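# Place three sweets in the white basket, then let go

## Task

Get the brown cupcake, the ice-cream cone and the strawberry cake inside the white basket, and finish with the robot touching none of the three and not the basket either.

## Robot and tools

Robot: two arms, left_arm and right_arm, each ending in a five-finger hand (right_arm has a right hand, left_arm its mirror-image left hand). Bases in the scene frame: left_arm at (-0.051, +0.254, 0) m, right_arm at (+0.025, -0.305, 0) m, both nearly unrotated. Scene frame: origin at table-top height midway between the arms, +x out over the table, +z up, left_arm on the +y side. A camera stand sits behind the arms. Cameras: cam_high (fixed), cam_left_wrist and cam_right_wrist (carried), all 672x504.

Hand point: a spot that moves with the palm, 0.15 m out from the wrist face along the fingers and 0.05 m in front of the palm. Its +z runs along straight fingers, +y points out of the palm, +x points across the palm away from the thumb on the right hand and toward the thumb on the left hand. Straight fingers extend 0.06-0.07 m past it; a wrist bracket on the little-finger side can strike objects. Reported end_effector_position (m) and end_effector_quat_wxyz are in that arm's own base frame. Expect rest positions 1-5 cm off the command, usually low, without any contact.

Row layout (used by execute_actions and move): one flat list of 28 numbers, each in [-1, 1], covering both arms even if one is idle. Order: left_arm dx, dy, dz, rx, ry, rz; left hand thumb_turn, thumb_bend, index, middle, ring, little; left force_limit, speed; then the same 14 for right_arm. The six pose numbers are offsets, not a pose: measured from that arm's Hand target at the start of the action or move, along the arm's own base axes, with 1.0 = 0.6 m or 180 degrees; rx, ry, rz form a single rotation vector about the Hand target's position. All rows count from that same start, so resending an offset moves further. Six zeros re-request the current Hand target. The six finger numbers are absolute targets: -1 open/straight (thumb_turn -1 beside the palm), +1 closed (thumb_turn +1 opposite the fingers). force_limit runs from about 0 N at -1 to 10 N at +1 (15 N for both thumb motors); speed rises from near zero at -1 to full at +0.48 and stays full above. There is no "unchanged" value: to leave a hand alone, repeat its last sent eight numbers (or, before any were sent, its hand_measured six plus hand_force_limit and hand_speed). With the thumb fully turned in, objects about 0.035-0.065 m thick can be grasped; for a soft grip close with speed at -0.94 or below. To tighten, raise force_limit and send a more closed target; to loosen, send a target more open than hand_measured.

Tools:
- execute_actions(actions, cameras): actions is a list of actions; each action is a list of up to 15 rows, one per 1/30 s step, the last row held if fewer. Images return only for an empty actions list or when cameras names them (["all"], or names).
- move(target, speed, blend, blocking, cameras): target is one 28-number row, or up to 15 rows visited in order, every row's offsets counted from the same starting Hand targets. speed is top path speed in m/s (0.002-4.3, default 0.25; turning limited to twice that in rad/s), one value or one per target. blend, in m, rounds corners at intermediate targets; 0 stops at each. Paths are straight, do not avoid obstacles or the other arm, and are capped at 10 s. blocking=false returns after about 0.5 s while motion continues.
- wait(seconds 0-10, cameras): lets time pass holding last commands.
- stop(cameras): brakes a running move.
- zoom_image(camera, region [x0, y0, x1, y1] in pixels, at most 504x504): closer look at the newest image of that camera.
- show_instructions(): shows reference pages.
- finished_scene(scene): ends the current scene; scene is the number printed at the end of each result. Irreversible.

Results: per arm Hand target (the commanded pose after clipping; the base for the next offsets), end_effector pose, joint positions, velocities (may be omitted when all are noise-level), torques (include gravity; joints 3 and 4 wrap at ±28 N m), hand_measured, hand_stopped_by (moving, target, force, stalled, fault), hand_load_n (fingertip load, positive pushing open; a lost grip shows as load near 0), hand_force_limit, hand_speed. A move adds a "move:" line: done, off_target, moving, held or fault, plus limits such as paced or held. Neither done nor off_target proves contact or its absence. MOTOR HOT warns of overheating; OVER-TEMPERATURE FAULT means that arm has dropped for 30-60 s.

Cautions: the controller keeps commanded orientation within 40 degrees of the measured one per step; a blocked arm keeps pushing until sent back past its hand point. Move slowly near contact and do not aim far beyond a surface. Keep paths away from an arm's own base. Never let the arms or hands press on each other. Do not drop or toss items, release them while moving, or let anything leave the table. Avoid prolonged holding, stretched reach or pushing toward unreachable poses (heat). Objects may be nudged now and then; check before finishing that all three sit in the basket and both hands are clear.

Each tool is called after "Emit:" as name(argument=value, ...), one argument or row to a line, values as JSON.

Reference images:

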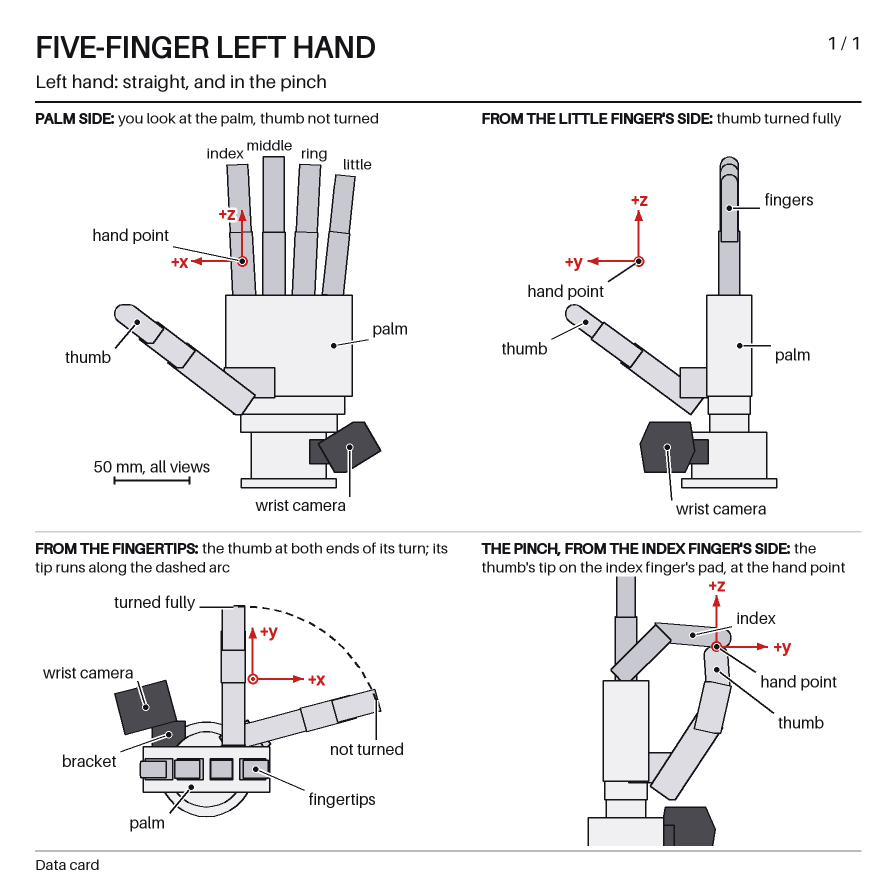

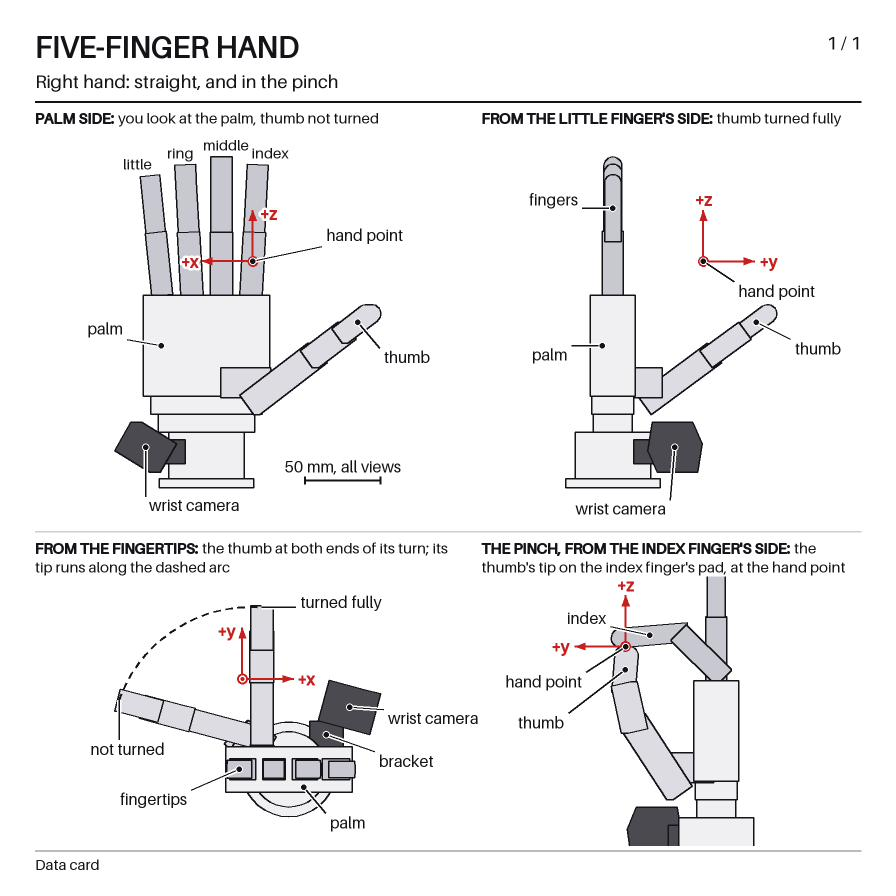

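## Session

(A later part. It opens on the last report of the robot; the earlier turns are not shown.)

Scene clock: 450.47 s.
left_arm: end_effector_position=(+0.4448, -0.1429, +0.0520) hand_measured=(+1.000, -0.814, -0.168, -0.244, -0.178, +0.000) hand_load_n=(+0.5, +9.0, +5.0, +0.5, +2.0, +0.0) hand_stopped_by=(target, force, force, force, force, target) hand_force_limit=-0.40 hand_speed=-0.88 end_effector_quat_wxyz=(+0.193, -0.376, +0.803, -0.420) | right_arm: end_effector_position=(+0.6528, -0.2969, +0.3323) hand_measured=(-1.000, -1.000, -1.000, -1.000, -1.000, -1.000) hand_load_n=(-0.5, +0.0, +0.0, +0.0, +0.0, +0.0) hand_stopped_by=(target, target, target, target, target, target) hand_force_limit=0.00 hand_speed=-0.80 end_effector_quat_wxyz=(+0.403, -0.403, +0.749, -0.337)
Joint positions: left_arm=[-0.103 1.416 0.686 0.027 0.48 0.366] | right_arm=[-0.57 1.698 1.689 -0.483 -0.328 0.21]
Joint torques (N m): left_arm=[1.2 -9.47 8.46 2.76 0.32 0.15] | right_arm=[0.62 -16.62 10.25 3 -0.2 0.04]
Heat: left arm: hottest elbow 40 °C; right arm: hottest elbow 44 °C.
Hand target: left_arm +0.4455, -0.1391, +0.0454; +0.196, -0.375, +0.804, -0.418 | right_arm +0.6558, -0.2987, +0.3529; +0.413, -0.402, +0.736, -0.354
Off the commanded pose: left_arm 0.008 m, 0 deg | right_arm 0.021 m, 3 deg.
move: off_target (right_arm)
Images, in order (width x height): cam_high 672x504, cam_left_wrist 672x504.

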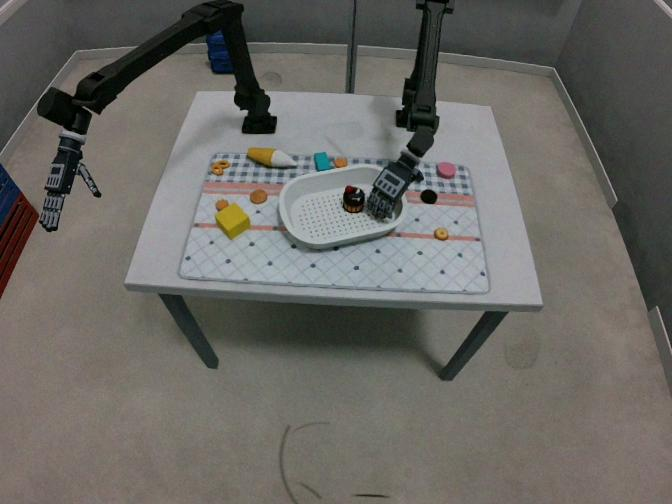

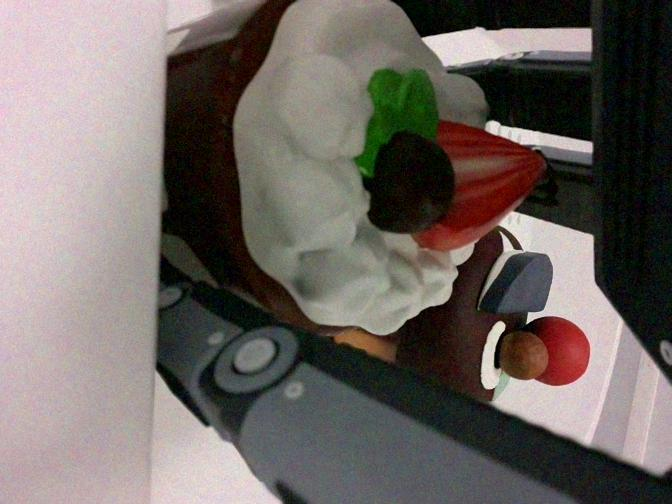

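Emit:
move(
  target=[0.0,0.0,-0.002,0,0,0,1,-1,-0.55,-0.55,-0.55,-0.5,-0.4,-0.7, 0,0,0,0,0,0,-1,-1,-1,-1,-1,-1,0,-0.8],
  cameras=["cam_high","cam_left_wrist"],
  speed=0.05,
)

Emit:
zoom_image(
  camera="cam_high",
  region=[260, 90, 440, 260],
)

Scene clock: 455.97 s.
left_arm: end_effector_position=(+0.4465, -0.1436, +0.0536) hand_measured=(+1.000, -1.000, -0.550, -0.550, -0.550, -0.500) hand_load_n=(+0.5, -1.0, +0.0, +0.0, +0.0, +0.0) hand_stopped_by=(target, target, target, target, target, target) hand_force_limit=-0.40 hand_speed=-0.70 end_effector_quat_wxyz=(+0.196, -0.373, +0.802, -0.423) | right_arm: end_effector_position=(+0.6528, -0.2969, +0.3323) hand_measured=(-1.000, -1.000, -1.000, -1.000, -1.000, -1.000) hand_load_n=(+0.0, +0.0, +0.0, +0.0, +0.0, +0.0) hand_stopped_by=(target, target, target, target, target, target) hand_force_limit=0.00 hand_speed=-0.80 end_effector_quat_wxyz=(+0.403, -0.403, +0.749, -0.337)
Joint positions: left_arm=[-0.103 1.416 0.686 0.037 0.483 0.367] | right_arm=[-0.57 1.698 1.689 -0.483 -0.328 0.21]
Joint torques (N m): left_arm=[1.08 -9.35 8.32 2.51 0.2 0.17] | right_arm=[0.91 -16.62 10.35 2.62 -0.26 0.03]
Heat: left arm: hottest elbow 39 °C; right arm: hottest elbow 44 °C.
Hand target: left_arm +0.4454, -0.1391, +0.0442; +0.195, -0.375, +0.804, -0.418 | right_arm +0.6558, -0.2987, +0.3529; +0.413, -0.402, +0.736, -0.354
Off the commanded pose: left_arm 0.010 m, 1 deg | right_arm 0.021 m, 3 deg.
move: off_target (right_arm)
Images, in order (width x height): cam_high 672x504, cam_left_wrist 672x504.

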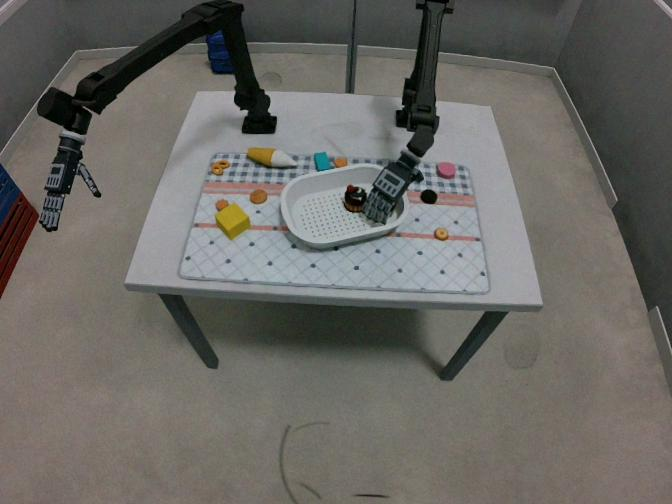

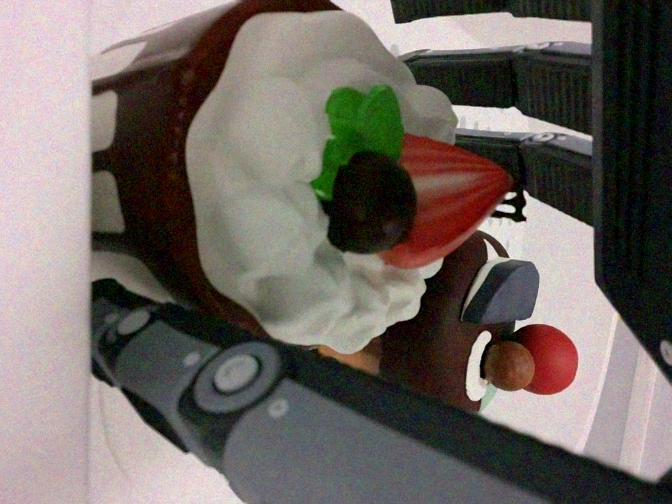

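Scaled by 2.800.

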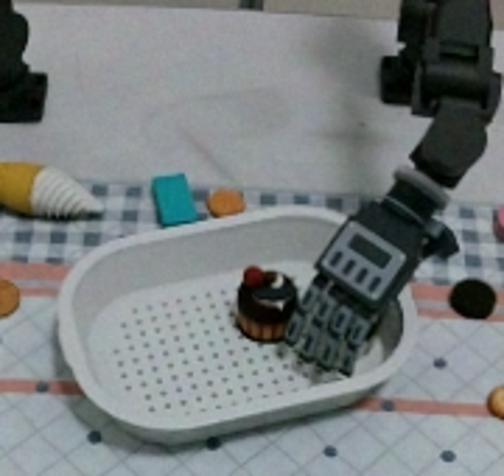

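Emit:
move(
  target=[0.0,0.0,0.28,0,0,0,1,-1,-0.55,-0.55,-0.55,-0.5,-0.4,-0.7, 0,0,0,0,0,0,-1,-1,-1,-1,-1,-1,0,-0.8],
  cameras=["cam_high","cam_left_wrist"],
  speed=0.12,
)

Emit:
zoom_image(
  camera="cam_high",
  region=[220, 110, 430, 260],
)

Scene clock: 461.03 s.
left_arm: end_effector_position=(+0.4284, -0.1416, +0.1855) hand_measured=(+1.000, -1.000, -0.550, -0.550, -0.550, -0.500) hand_load_n=(+0.0, +0.0, +0.0, +0.0, +0.0, +0.0) hand_stopped_by=(target, target, target, target, target, target) hand_force_limit=-0.40 hand_speed=-0.70 end_effector_quat_wxyz=(+0.174, -0.385, +0.809, -0.410) | right_arm: end_effector_position=(+0.6528, -0.2969, +0.3323) hand_measured=(-1.000, -1.000, -1.000, -1.000, -1.000, -1.000) hand_load_n=(+0.0, +0.0, +0.0, +0.0, +0.0, +0.0) hand_stopped_by=(target, target, target, target, target, target) hand_force_limit=0.00 hand_speed=-0.80 end_effector_quat_wxyz=(+0.403, -0.403, +0.749, -0.337)
Joint positions: left_arm=[-0.102 1.185 0.902 -0.467 0.483 0.367] | right_arm=[-0.57 1.698 1.689 -0.483 -0.328 0.21]
Joint torques (N m): left_arm=[1.08 -9.23 16.31 1.5 0.22 0.17] | right_arm=[-0.03 -16.38 10.25 2.62 -0.25 0.11]
Heat: left arm: hottest elbow 39 °C; right arm: hottest elbow 44 °C.
Hand target: left_arm +0.4455, -0.1389, +0.2123; +0.196, -0.375, +0.804, -0.418 | right_arm +0.6558, -0.2987, +0.3529; +0.413, -0.402, +0.736, -0.354
Off the commanded pose: left_arm 0.032 m, 3 deg | right_arm 0.021 m, 3 deg.
move: off_target (left_arm, right_arm)
Images, in order (width x height): cam_high 672x504, cam_left_wrist 672x504.

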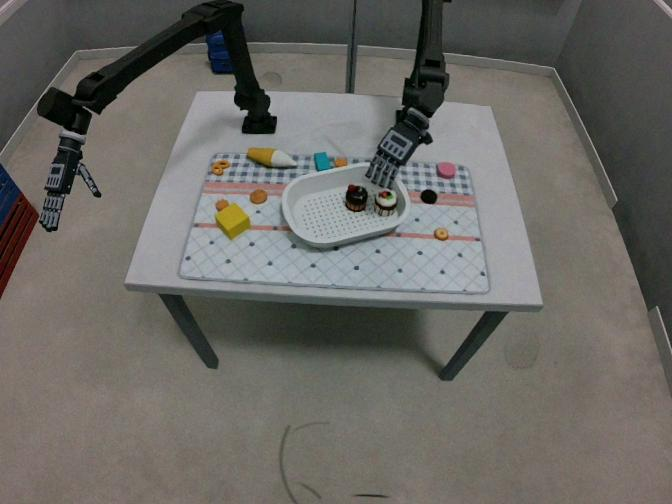

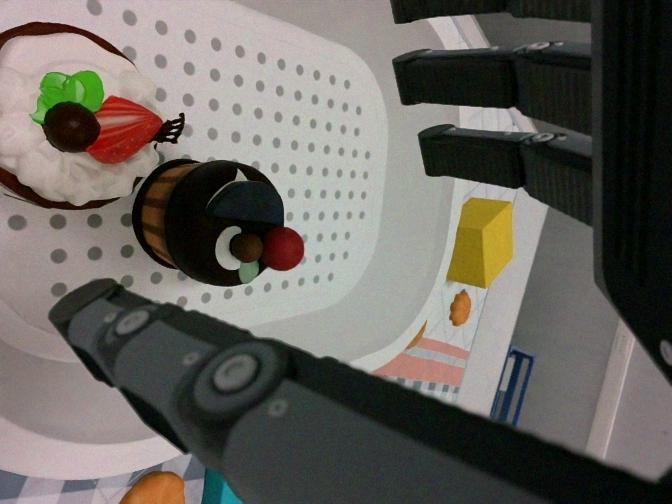

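Scaled by 2.400.

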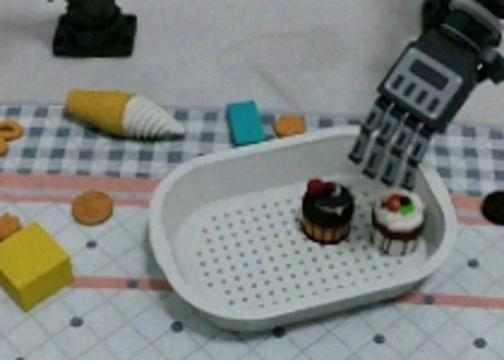

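Emit:
move(
  target=[-0.1925,0.4817,0.063,0,0,0.222,1,-1,-0.55,-0.55,-0.55,-0.5,-0.4,-0.7, -0.393,0.6645,-0.1215,-0.2676,0.1431,0.0218,1,-1,-0.6,-0.6,-0.8,-0.8,-0.4,0],
  cameras=["all"],
  speed=0.35,
)

Scene clock: 555.63 s.
left_arm: end_effector_position=(+0.3282, +0.1447, +0.2400) hand_measured=(+1.000, -1.000, -0.550, -0.550, -0.550, -0.500) hand_load_n=(+0.0, +0.0, +0.0, +0.0, +0.0, +0.0) hand_stopped_by=(target, target, target, target, target, target) hand_force_limit=-0.40 hand_speed=-0.70 end_effector_quat_wxyz=(-0.319, +0.631, -0.626, +0.328) | right_arm: end_effector_position=(+0.4093, +0.0925, +0.2579) hand_measured=(+1.000, -1.000, -0.600, -0.600, -0.800, -0.800) hand_load_n=(+0.0, +0.0, +0.0, +0.0, +0.0, +0.0) hand_stopped_by=(target, target, target, target, target, target) hand_force_limit=-0.40 hand_speed=0.00 end_effector_quat_wxyz=(-0.037, +0.638, -0.579, +0.506)
Joint positions: left_arm=[0.716 0.89 0.85 -0.722 0.57 0.458] | right_arm=[0.555 1.199 1.103 -0.917 0.963 0.161]
Joint torques (N m): left_arm=[1.26 -4.66 13.87 1.4 0.36 0.18] | right_arm=[0.44 -7.59 12.72 0.81 0.66 0.17]
Heat: left arm: hottest elbow 44 °C; right arm: hottest elbow 45 °C.
Hand target: left_arm +0.3300, +0.1501, +0.2501; -0.327, +0.627, -0.627, +0.326 | right_arm +0.4201, +0.1000, +0.2800; -0.057, +0.625, -0.587, +0.512
Off the commanded pose: left_arm 0.012 m, 1 deg | right_arm 0.026 m, 3 deg.
move: off_target (left_arm, right_arm)

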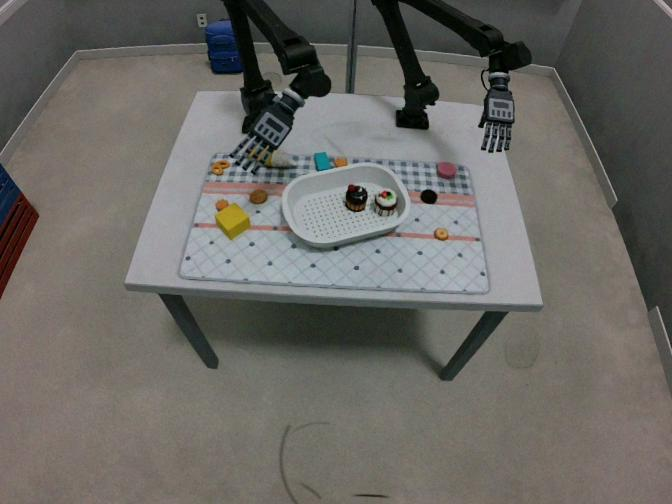

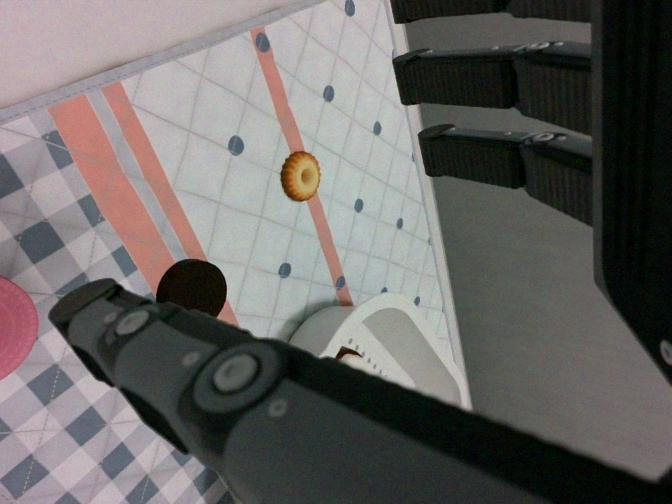

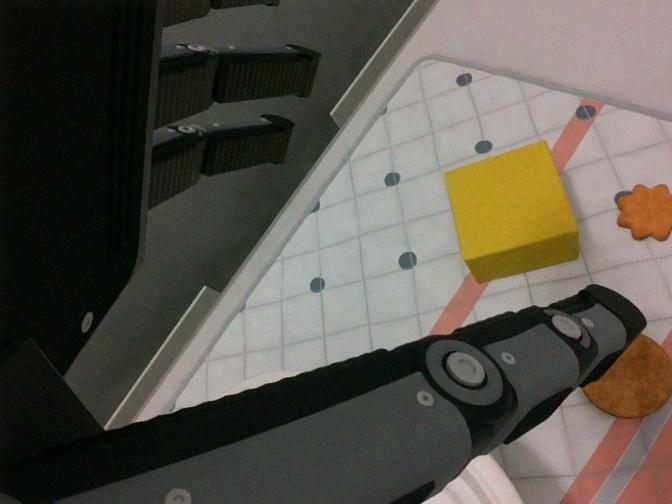

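Emit:
move(
  target=[0,0,0,0,0,0,1,-1,-0.55,-0.55,-0.55,-0.5,-0.4,-0.7, -0.35,-0.025,-0.183,0,0,0,1,-1,-0.6,-0.6,-0.8,-0.8,-0.4,0],
  cameras=["cam_high","cam_right_wrist"],
  speed=0.2,
)

Emit:
zoom_image(
  camera="cam_high",
  region=[200, 60, 340, 200],
)

Scene clock: 560.97 s.
left_arm: end_effector_position=(+0.3282, +0.1447, +0.2400) hand_measured=(+1.000, -1.000, -0.550, -0.550, -0.550, -0.500) hand_load_n=(+0.0, +0.0, +0.0, +0.0, +0.0, +0.0) hand_stopped_by=(target, target, target, target, target, target) hand_force_limit=-0.40 hand_speed=-0.70 end_effector_quat_wxyz=(-0.319, +0.631, -0.626, +0.328) | right_arm: end_effector_position=(+0.2068, +0.0773, +0.1626) hand_measured=(+1.000, -1.000, -0.600, -0.600, -0.800, -0.800) hand_load_n=(+0.5, +0.0, +0.0, +0.0, +0.0, +0.0) hand_stopped_by=(target, target, target, target, target, target) hand_force_limit=-0.40 hand_speed=0.00 end_effector_quat_wxyz=(-0.048, +0.627, -0.585, +0.511)
Joint positions: left_arm=[0.716 0.89 0.85 -0.722 0.57 0.458] | right_arm=[1.032 0.932 0.692 -1.546 1.066 1.09]
Joint torques (N m): left_arm=[1.26 -4.72 13.93 1.4 0.36 0.18] | right_arm=[1.44 -1.03 9.36 -0.7 0.69 0.06]
Heat: left arm: hottest elbow 44 °C; right arm: hottest elbow 46 °C.
Hand target: left_arm +0.3300, +0.1501, +0.2501; -0.327, +0.627, -0.627, +0.326 | right_arm +0.2100, +0.0849, +0.1702; -0.057, +0.625, -0.587, +0.512
Off the commanded pose: left_arm 0.012 m, 1 deg | right_arm 0.011 m, 1 deg.
move: off_target (left_arm, right_arm)
Images, in order (width x height): cam_high 672x504, cam_right_wrist 672x504.

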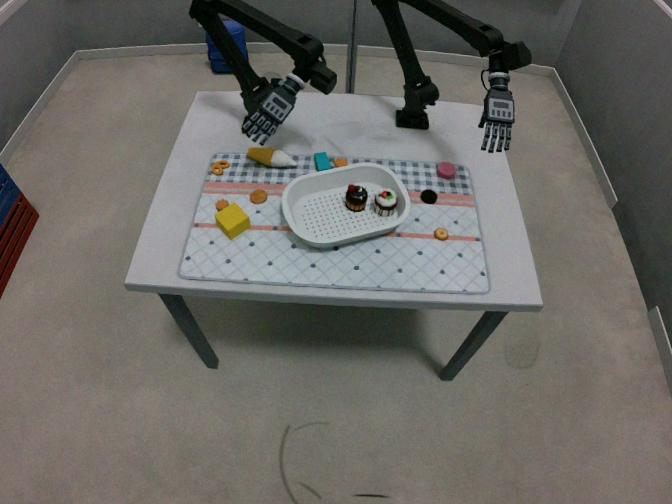

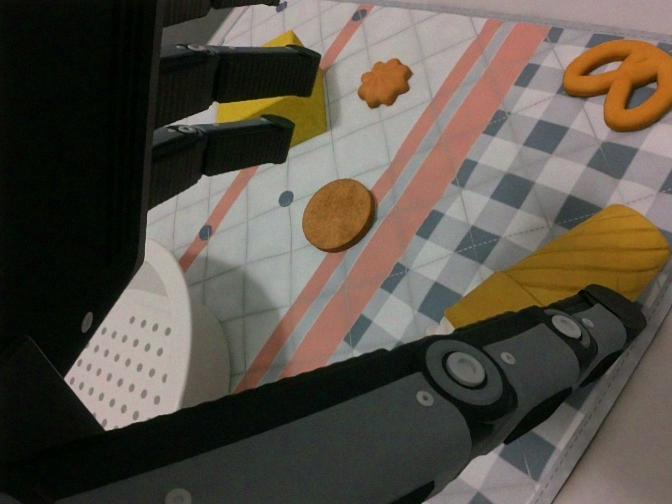

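Scaled by 3.600.

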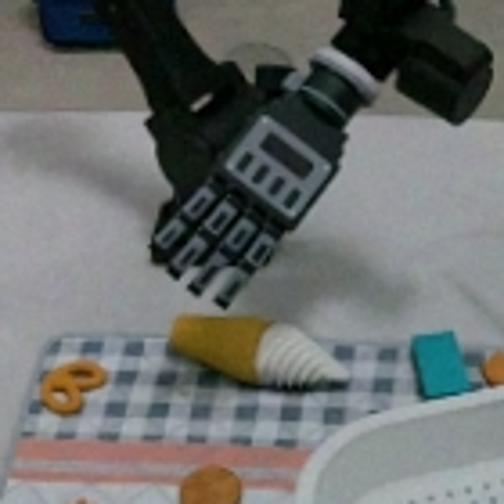

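Emit:
move(
  target=[0,0,0,0,0,0,1,-1,-0.55,-0.55,-0.55,-0.5,-0.4,-0.7, -0.0217,-0.0048,-0.15,0,0,0,1,-1,-0.6,-0.6,-0.8,-0.8,-0.4,0],
  cameras=["cam_high","cam_right_wrist"],
  speed=0.12,
)

Emit:
zoom_image(
  camera="cam_high",
  region=[200, 80, 320, 200],
)

Scene clock: 571.93 s.
left_arm: end_effector_position=(+0.3282, +0.1447, +0.2400) hand_measured=(+1.000, -1.000, -0.550, -0.550, -0.550, -0.500) hand_load_n=(-0.5, +0.0, +0.0, +0.0, +0.0, +0.0) hand_stopped_by=(target, target, target, target, target, target) hand_force_limit=-0.40 hand_speed=-0.70 end_effector_quat_wxyz=(-0.319, +0.631, -0.626, +0.328) | right_arm: end_effector_position=(+0.1957, +0.0770, +0.0812) hand_measured=(+1.000, -1.000, -0.600, -0.600, -0.800, -0.800) hand_load_n=(+0.0, +0.0, +0.0, +0.0, +0.0, +0.0) hand_stopped_by=(target, target, target, target, target, target) hand_force_limit=-0.40 hand_speed=0.00 end_effector_quat_wxyz=(-0.050, +0.627, -0.584, +0.513)
Joint positions: left_arm=[0.716 0.89 0.85 -0.722 0.57 0.458] | right_arm=[1.083 1.046 0.52 -1.345 1.059 1.189]
Joint torques (N m): left_arm=[1.14 -4.72 13.9 1.43 0.36 0.17] | right_arm=[0.91 -1.67 6.83 -0.08 0.58 0.11]
Heat: left arm: hottest elbow 43 °C; right arm: hottest elbow 46 °C.
Hand target: left_arm +0.3300, +0.1501, +0.2501; -0.327, +0.627, -0.627, +0.326 | right_arm +0.1971, +0.0821, +0.0802; -0.057, +0.625, -0.587, +0.512
Off the commanded pose: left_arm 0.012 m, 1 deg | right_arm 0.005 m, 1 deg.
move: off_target (left_arm)
Images, in order (width x height): cam_high 672x504, cam_right_wrist 672x504.

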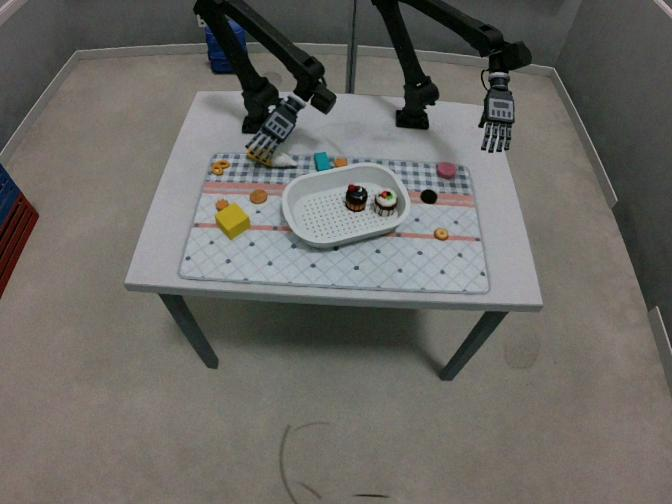

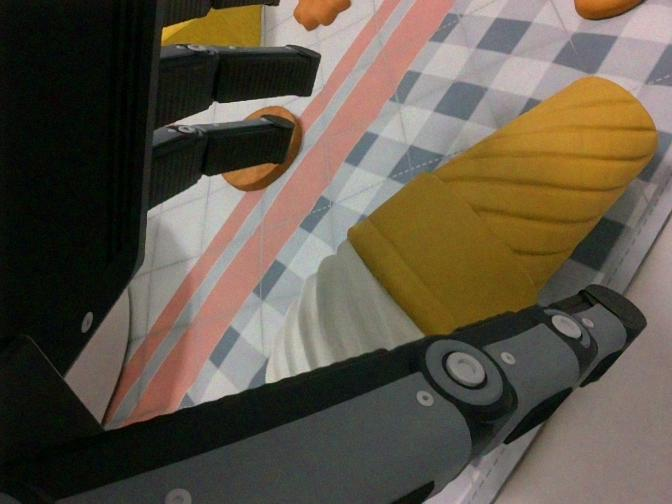

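Scaled by 4.200.

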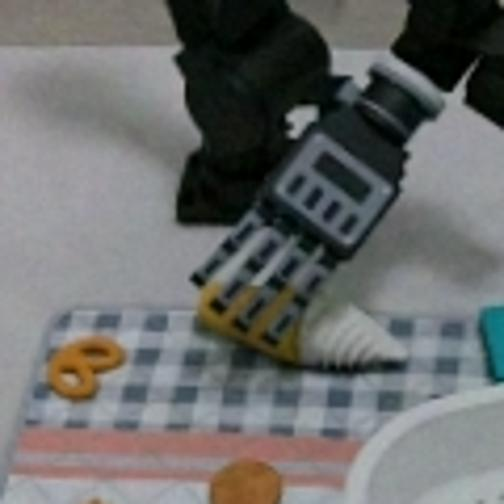

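Emit:
zoom_image(
  camera="cam_high",
  region=[235, 120, 305, 175],
)

Scaled by 7.200.

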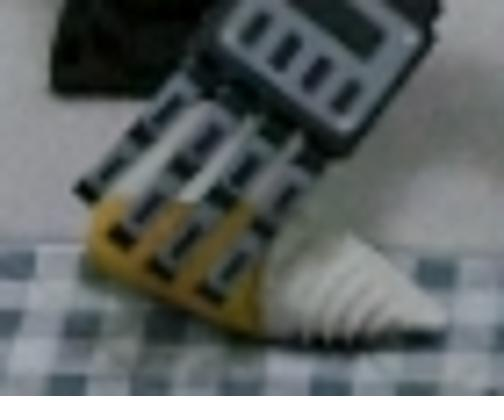

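Emit:
move(
  target=[0,0,0,0,0,0,1,-1,-0.55,-0.55,-0.55,-0.5,-0.4,-0.7, 0,0,-0.093,0,0,0,1,-1,-0.6,-0.6,-0.8,-0.8,-0.4,0],
  cameras=["cam_high","cam_right_wrist"],
  speed=0.08,
)

Emit:
zoom_image(
  camera="cam_high",
  region=[235, 100, 315, 180],
)

Scene clock: 597.53 s.
left_arm: end_effector_position=(+0.3282, +0.1447, +0.2400) hand_measured=(+1.000, -1.000, -0.550, -0.550, -0.550, -0.500) hand_load_n=(+0.0, -0.5, +0.0, +0.0, +0.0, +0.0) hand_stopped_by=(target, target, target, target, target, target) hand_force_limit=-0.40 hand_speed=-0.70 end_effector_quat_wxyz=(-0.319, +0.631, -0.626, +0.328) | right_arm: end_effector_position=(+0.1963, +0.0788, +0.0259) hand_measured=(+1.000, -1.000, -0.600, -0.600, -0.800, -0.800) hand_load_n=(+0.5, +0.0, +0.0, +0.0, +0.0, +0.0) hand_stopped_by=(target, target, target, target, target, target) hand_force_limit=-0.40 hand_speed=0.00 end_effector_quat_wxyz=(-0.054, +0.625, -0.587, +0.513)
Joint positions: left_arm=[0.716 0.89 0.85 -0.722 0.57 0.458] | right_arm=[1.085 1.189 0.434 -1.114 1.059 1.198]
Joint torques (N m): left_arm=[1.2 -4.84 13.89 1.37 0.36 0.18] | right_arm=[0.85 -2.32 5.42 0.05 0.47 0.03]
Heat: left arm: hottest elbow 43 °C; right arm: hottest elbow 44 °C.
Hand target: left_arm +0.3300, +0.1501, +0.2501; -0.327, +0.627, -0.627, +0.326 | right_arm +0.1971, +0.0821, +0.0245; -0.057, +0.625, -0.587, +0.512
Off the commanded pose: left_arm 0.012 m, 1 deg | right_arm 0.004 m, 0 deg.
move: off_target (left_arm)
Images, in order (width x height): cam_high 672x504, cam_right_wrist 672x504.

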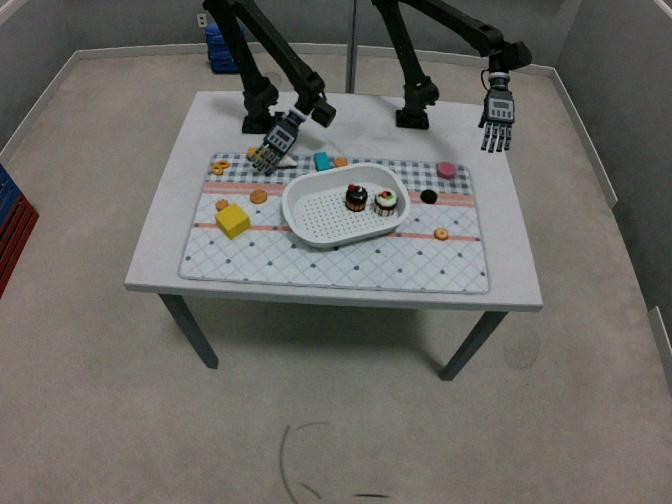

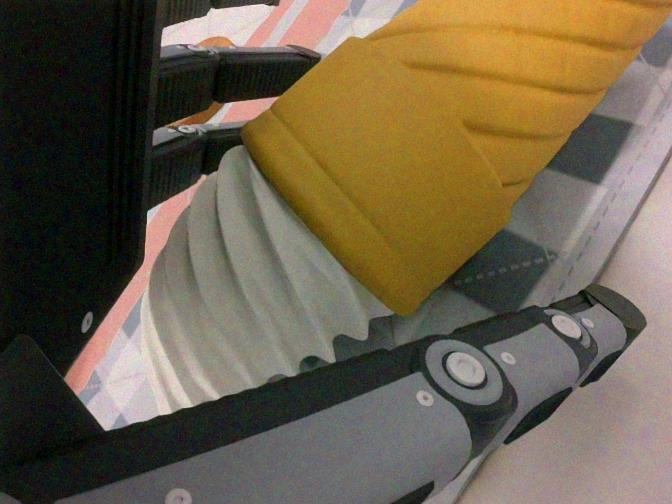

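Scaled by 6.300.

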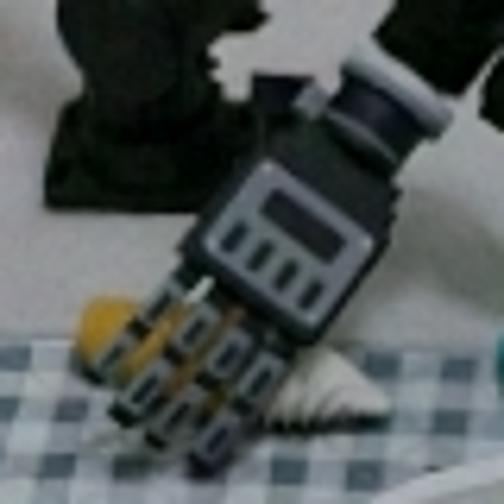

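Emit:
move(
  target=[0,0,0,0,0,0,1,-1,-0.55,-0.55,-0.55,-0.5,-0.4,-0.7, 0,0,0,0,0,0,1,0.3,0.2,0.2,-0.8,-0.8,-0.25,-0.88],
  cameras=["cam_high","cam_right_wrist"],
  speed=0.08,
)

Emit:
zoom_image(
  camera="cam_high",
  region=[235, 100, 315, 180],
)

Scene clock: 605.77 s.
left_arm: end_effector_position=(+0.3282, +0.1447, +0.2400) hand_measured=(+1.000, -1.000, -0.550, -0.550, -0.550, -0.500) hand_load_n=(+0.0, +0.0, +0.0, +0.0, +0.0, +0.0) hand_stopped_by=(target, target, target, target, target, target) hand_force_limit=-0.40 hand_speed=-0.70 end_effector_quat_wxyz=(-0.319, +0.631, -0.626, +0.328) | right_arm: end_effector_position=(+0.1964, +0.0789, +0.0258) hand_measured=(+1.000, -0.770, -0.124, -0.146, -0.800, -0.800) hand_load_n=(-1.0, +10.0, +5.0, +1.5, +0.0, +0.0) hand_stopped_by=(target, force, force, force, target, target) hand_force_limit=-0.25 hand_speed=-0.88 end_effector_quat_wxyz=(-0.054, +0.625, -0.587, +0.513)
Joint positions: left_arm=[0.716 0.89 0.85 -0.722 0.57 0.458] | right_arm=[1.085 1.189 0.434 -1.114 1.059 1.198]
Joint torques (N m): left_arm=[1.08 -4.72 13.86 1.4 0.36 0.17] | right_arm=[0.79 -2.55 5.39 0.02 0.49 0.03]
Heat: left arm: hottest elbow 43 °C; right arm: hottest elbow 43 °C.
Hand target: left_arm +0.3300, +0.1501, +0.2501; -0.327, +0.627, -0.627, +0.326 | right_arm +0.1971, +0.0821, +0.0244; -0.057, +0.625, -0.587, +0.512
Off the commanded pose: left_arm 0.012 m, 1 deg | right_arm 0.004 m, 0 deg.
move: off_target (left_arm)
Images, in order (width x height): cam_high 672x504, cam_right_wrist 672x504.

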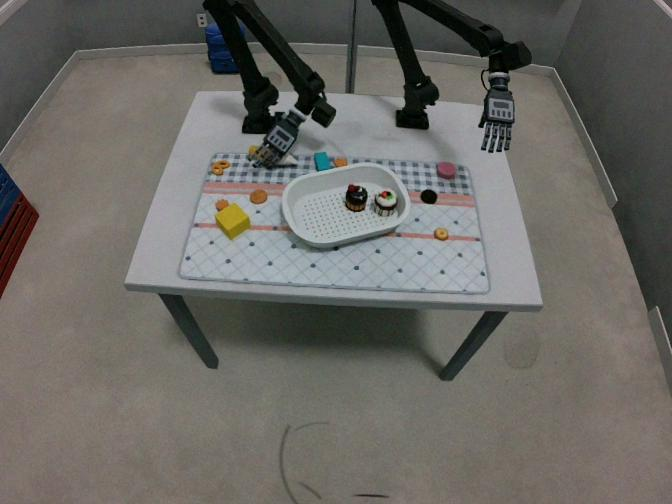

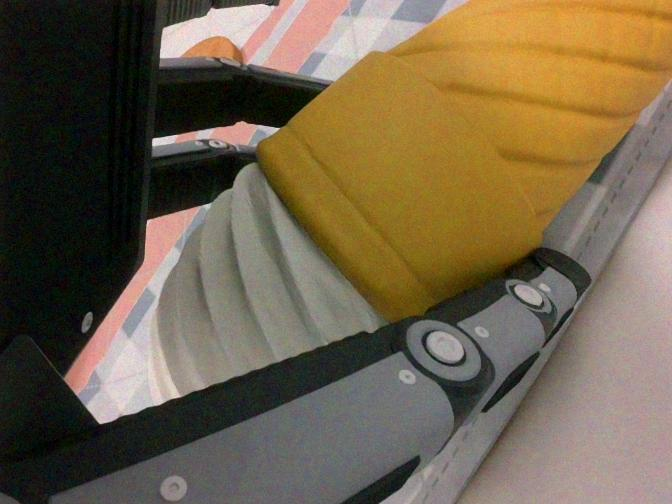

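Scaled by 6.300.

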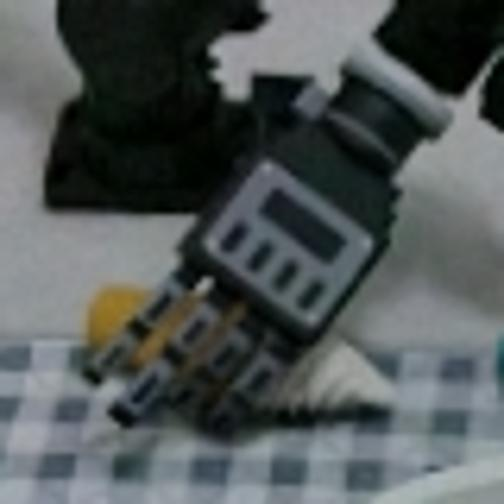

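Emit:
move(
  target=[0,0,0,0,0,0,1,-1,-0.55,-0.55,-0.55,-0.5,-0.4,-0.7, 0,0,0.1,0,0,0,1,0.3,0.2,0.2,-0.8,-0.8,-0.25,-0.88],
  cameras=["cam_high","cam_right_wrist"],
  speed=0.08,
)

Emit:
zoom_image(
  camera="cam_high",
  region=[225, 80, 325, 180],
)

Scene clock: 651.53 s.
left_arm: end_effector_position=(+0.3282, +0.1447, +0.2400) hand_measured=(+1.000, -1.000, -0.550, -0.550, -0.550, -0.500) hand_load_n=(+0.0, +0.0, +0.0, +0.0, +0.0, +0.0) hand_stopped_by=(target, target, target, target, target, target) hand_force_limit=-0.40 hand_speed=-0.70 end_effector_quat_wxyz=(-0.319, +0.631, -0.626, +0.328) | right_arm: end_effector_position=(+0.1900, +0.0671, +0.0701) hand_measured=(+1.000, -0.770, -0.124, -0.146, -0.800, -0.800) hand_load_n=(-0.5, +10.0, +5.0, +1.5, +0.0, +0.0) hand_stopped_by=(target, force, force, force, target, target) hand_force_limit=-0.25 hand_speed=-0.88 end_effector_quat_wxyz=(-0.038, +0.630, -0.578, +0.517)
Joint positions: left_arm=[0.716 0.89 0.85 -0.722 0.57 0.458] | right_arm=[1.085 1.058 0.487 -1.335 1.058 1.196]
Joint torques (N m): left_arm=[1.08 -4.6 13.86 1.44 0.37 0.17] | right_arm=[0.26 -3.02 9.48 -1.1 0.57 0.05]
Heat: left arm: hottest elbow 43 °C; right arm: hottest elbow 40 °C.
Hand target: left_arm +0.3300, +0.1501, +0.2501; -0.327, +0.627, -0.627, +0.326 | right_arm +0.1970, +0.0820, +0.0843; -0.057, +0.625, -0.587, +0.512
Off the commanded pose: left_arm 0.012 m, 1 deg | right_arm 0.022 m, 2 deg.
move: off_target (left_arm, right_arm)
Images, in order (width x height): cam_high 672x504, cam_right_wrist 672x504.

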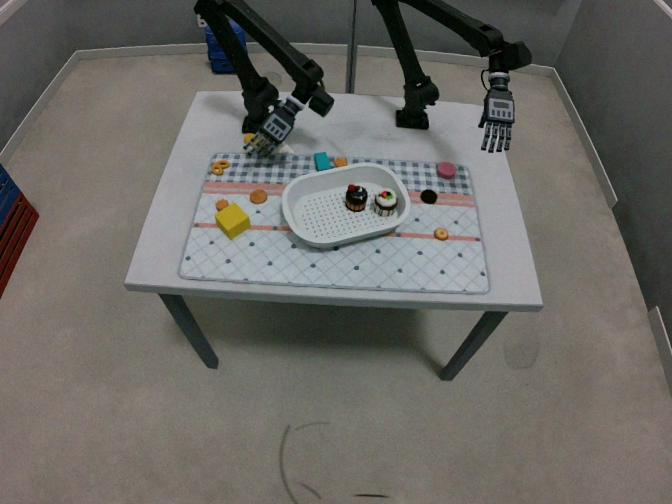

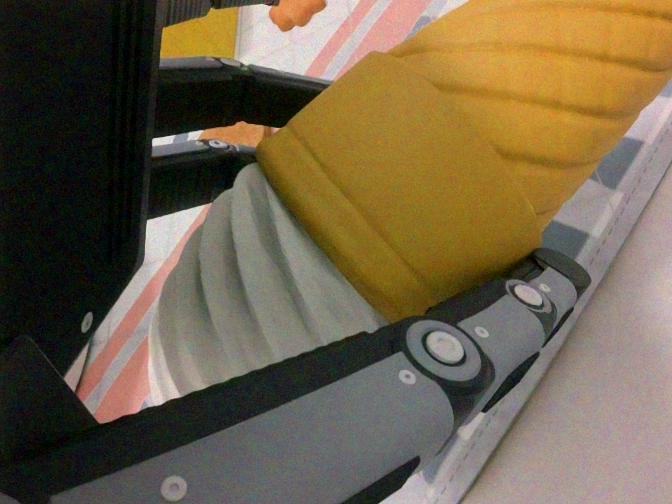

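Scaled by 5.040.

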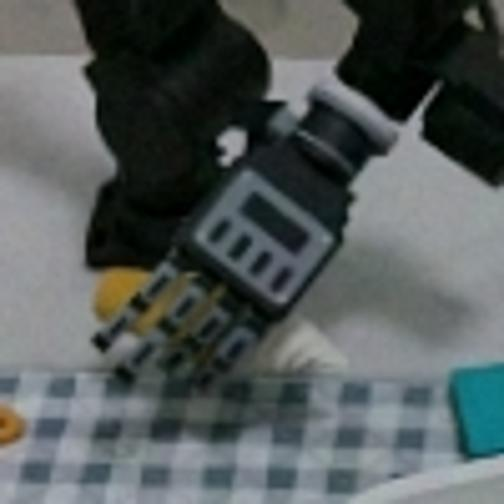

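Emit:
move(
  target=[
    [0,0,0,0,0,0,1,-1,-0.55,-0.55,-0.55,-0.5,-0.4,-0.7, 0.05,0.0,0.11,0,0,0,1,0.3,0.2,0.2,-0.8,-0.8,-0.25,-0.88],
    [0,0,0,0,0,0,1,-1,-0.55,-0.55,-0.55,-0.5,-0.4,-0.7, 0.3788,0.2737,0.125,0,0,0,1,0.3,0.2,0.2,-0.8,-0.8,-0.25,-0.88],
  ],
  cameras=["cam_high","cam_right_wrist"],
  speed=0.12,
  blend=0.015,
)

Emit:
zoom_image(
  camera="cam_high",
  region=[260, 90, 430, 260],
)

Scene clock: 659.63 s.
left_arm: end_effector_position=(+0.3282, +0.1447, +0.2400) hand_measured=(+1.000, -1.000, -0.550, -0.550, -0.550, -0.500) hand_load_n=(+0.0, +0.0, +0.0, +0.0, +0.0, +0.0) hand_stopped_by=(target, target, target, target, target, target) hand_force_limit=-0.40 hand_speed=-0.70 end_effector_quat_wxyz=(-0.319, +0.631, -0.626, +0.328) | right_arm: end_effector_position=(+0.4081, +0.2360, +0.1428) hand_measured=(+1.000, -0.770, -0.124, -0.146, -0.800, -0.800) hand_load_n=(-0.5, +10.0, +5.0, +1.5, +0.0, +0.0) hand_stopped_by=(target, force, force, force, target, target) hand_force_limit=-0.25 hand_speed=-0.88 end_effector_quat_wxyz=(-0.040, +0.634, -0.579, +0.512)
Joint positions: left_arm=[0.716 0.89 0.85 -0.722 0.57 0.458] | right_arm=[0.83 1.578 1.192 -1.04 1.072 0.653]
Joint torques (N m): left_arm=[1.08 -4.84 13.89 1.44 0.37 0.17] | right_arm=[-0.67 -10.7 11.55 0.77 0.63 -0.14]
Heat: left arm: hottest elbow 43 °C; right arm: hottest elbow 41 °C.
Hand target: left_arm +0.3300, +0.1501, +0.2501; -0.327, +0.627, -0.627, +0.326 | right_arm +0.4243, +0.2464, +0.1594; -0.057, +0.625, -0.587, +0.512
Off the commanded pose: left_arm 0.012 m, 1 deg | right_arm 0.025 m, 2 deg.
move: off_target (left_arm, right_arm)
Images, in order (width x height): cam_high 672x504, cam_right_wrist 672x504.

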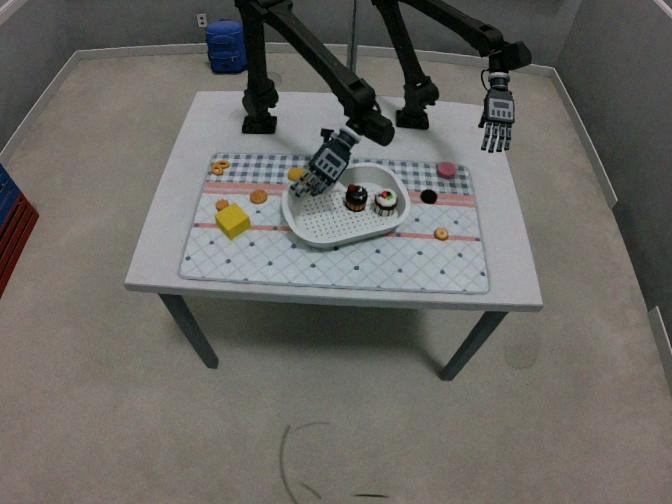

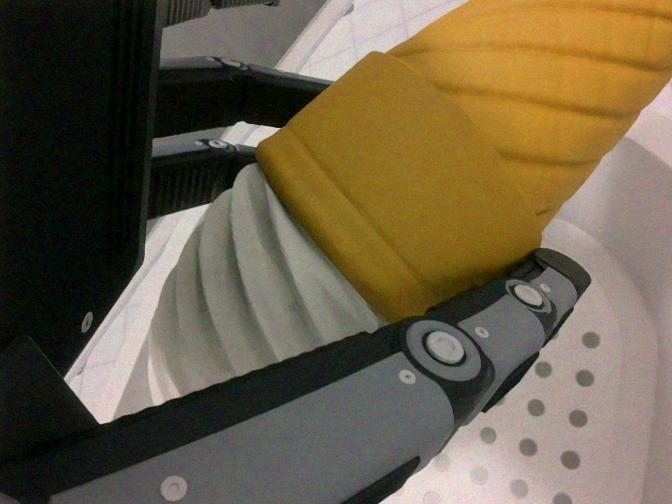

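Scaled by 2.965.

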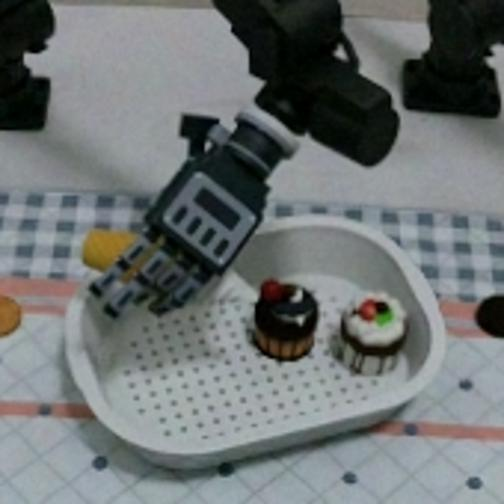

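Emit:
move(
  target=[0,0,0,0,0,0,1,-1,-0.55,-0.55,-0.55,-0.5,-0.4,-0.7, 0.01,0.0,-0.1,0,0,-0.1333,1,0.3,0.2,0.2,-0.8,-0.8,-0.25,-0.88],
  cameras=["cam_high","cam_right_wrist"],
  speed=0.1,
)

Emit:
zoom_image(
  camera="cam_high",
  region=[260, 90, 430, 260],
)

Scene clock: 668.97 s.
left_arm: end_effector_position=(+0.3282, +0.1447, +0.2400) hand_measured=(+1.000, -1.000, -0.550, -0.550, -0.550, -0.500) hand_load_n=(+0.0, +0.0, +0.0, +0.0, -0.5, +0.0) hand_stopped_by=(target, target, target, target, target, target) hand_force_limit=-0.40 hand_speed=-0.70 end_effector_quat_wxyz=(-0.319, +0.631, -0.626, +0.328) | right_arm: end_effector_position=(+0.4183, +0.2400, +0.0892) hand_measured=(+1.000, -0.770, -0.124, -0.146, -0.800, -0.800) hand_load_n=(-0.5, +10.0, +5.0, +1.5, +0.0, +0.5) hand_stopped_by=(target, force, force, force, target, target) hand_force_limit=-0.25 hand_speed=-0.88 end_effector_quat_wxyz=(-0.061, -0.500, +0.694, -0.514)
Joint positions: left_arm=[0.716 0.89 0.85 -0.722 0.57 0.458] | right_arm=[0.797 1.911 1.469 -1.631 1.014 1.401]
Joint torques (N m): left_arm=[1.14 -4.66 13.9 1.4 0.36 0.19] | right_arm=[-0.26 -15.03 9.92 -1.52 0.5 0.07]
Heat: left arm: hottest elbow 43 °C; right arm: hottest elbow 44 °C.
Hand target: left_arm +0.3300, +0.1501, +0.2501; -0.327, +0.627, -0.627, +0.326 | right_arm +0.4302, +0.2463, +0.0994; -0.051, -0.489, +0.704, -0.513
Off the commanded pose: left_arm 0.012 m, 1 deg | right_arm 0.017 m, 2 deg.
move: off_target (left_arm, right_arm)
Images, in order (width x height): cam_high 672x504, cam_right_wrist 672x504.

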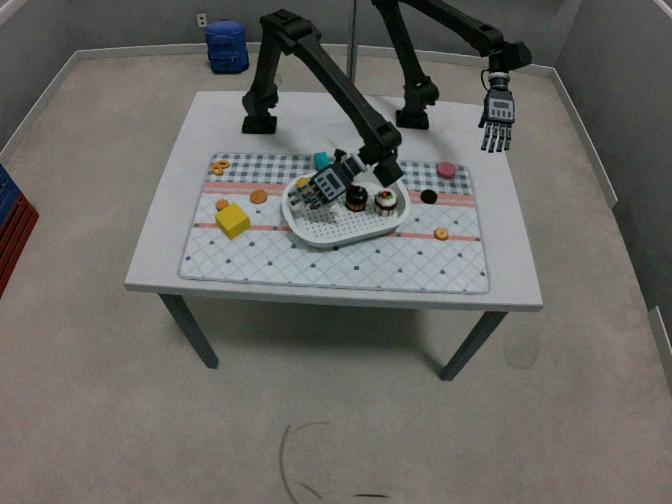

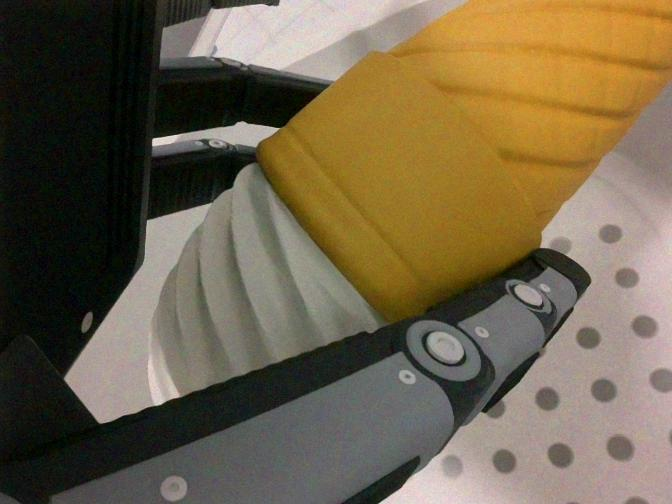

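Scaled by 2.965.

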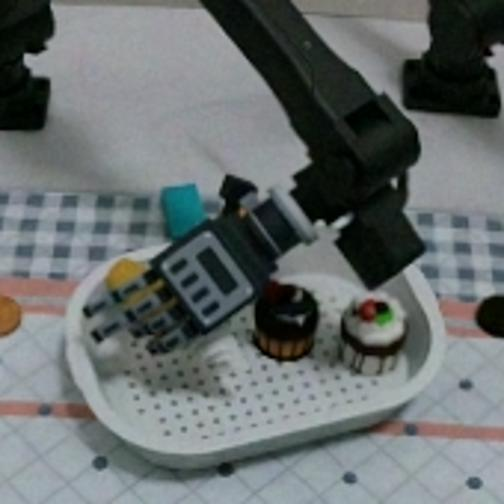

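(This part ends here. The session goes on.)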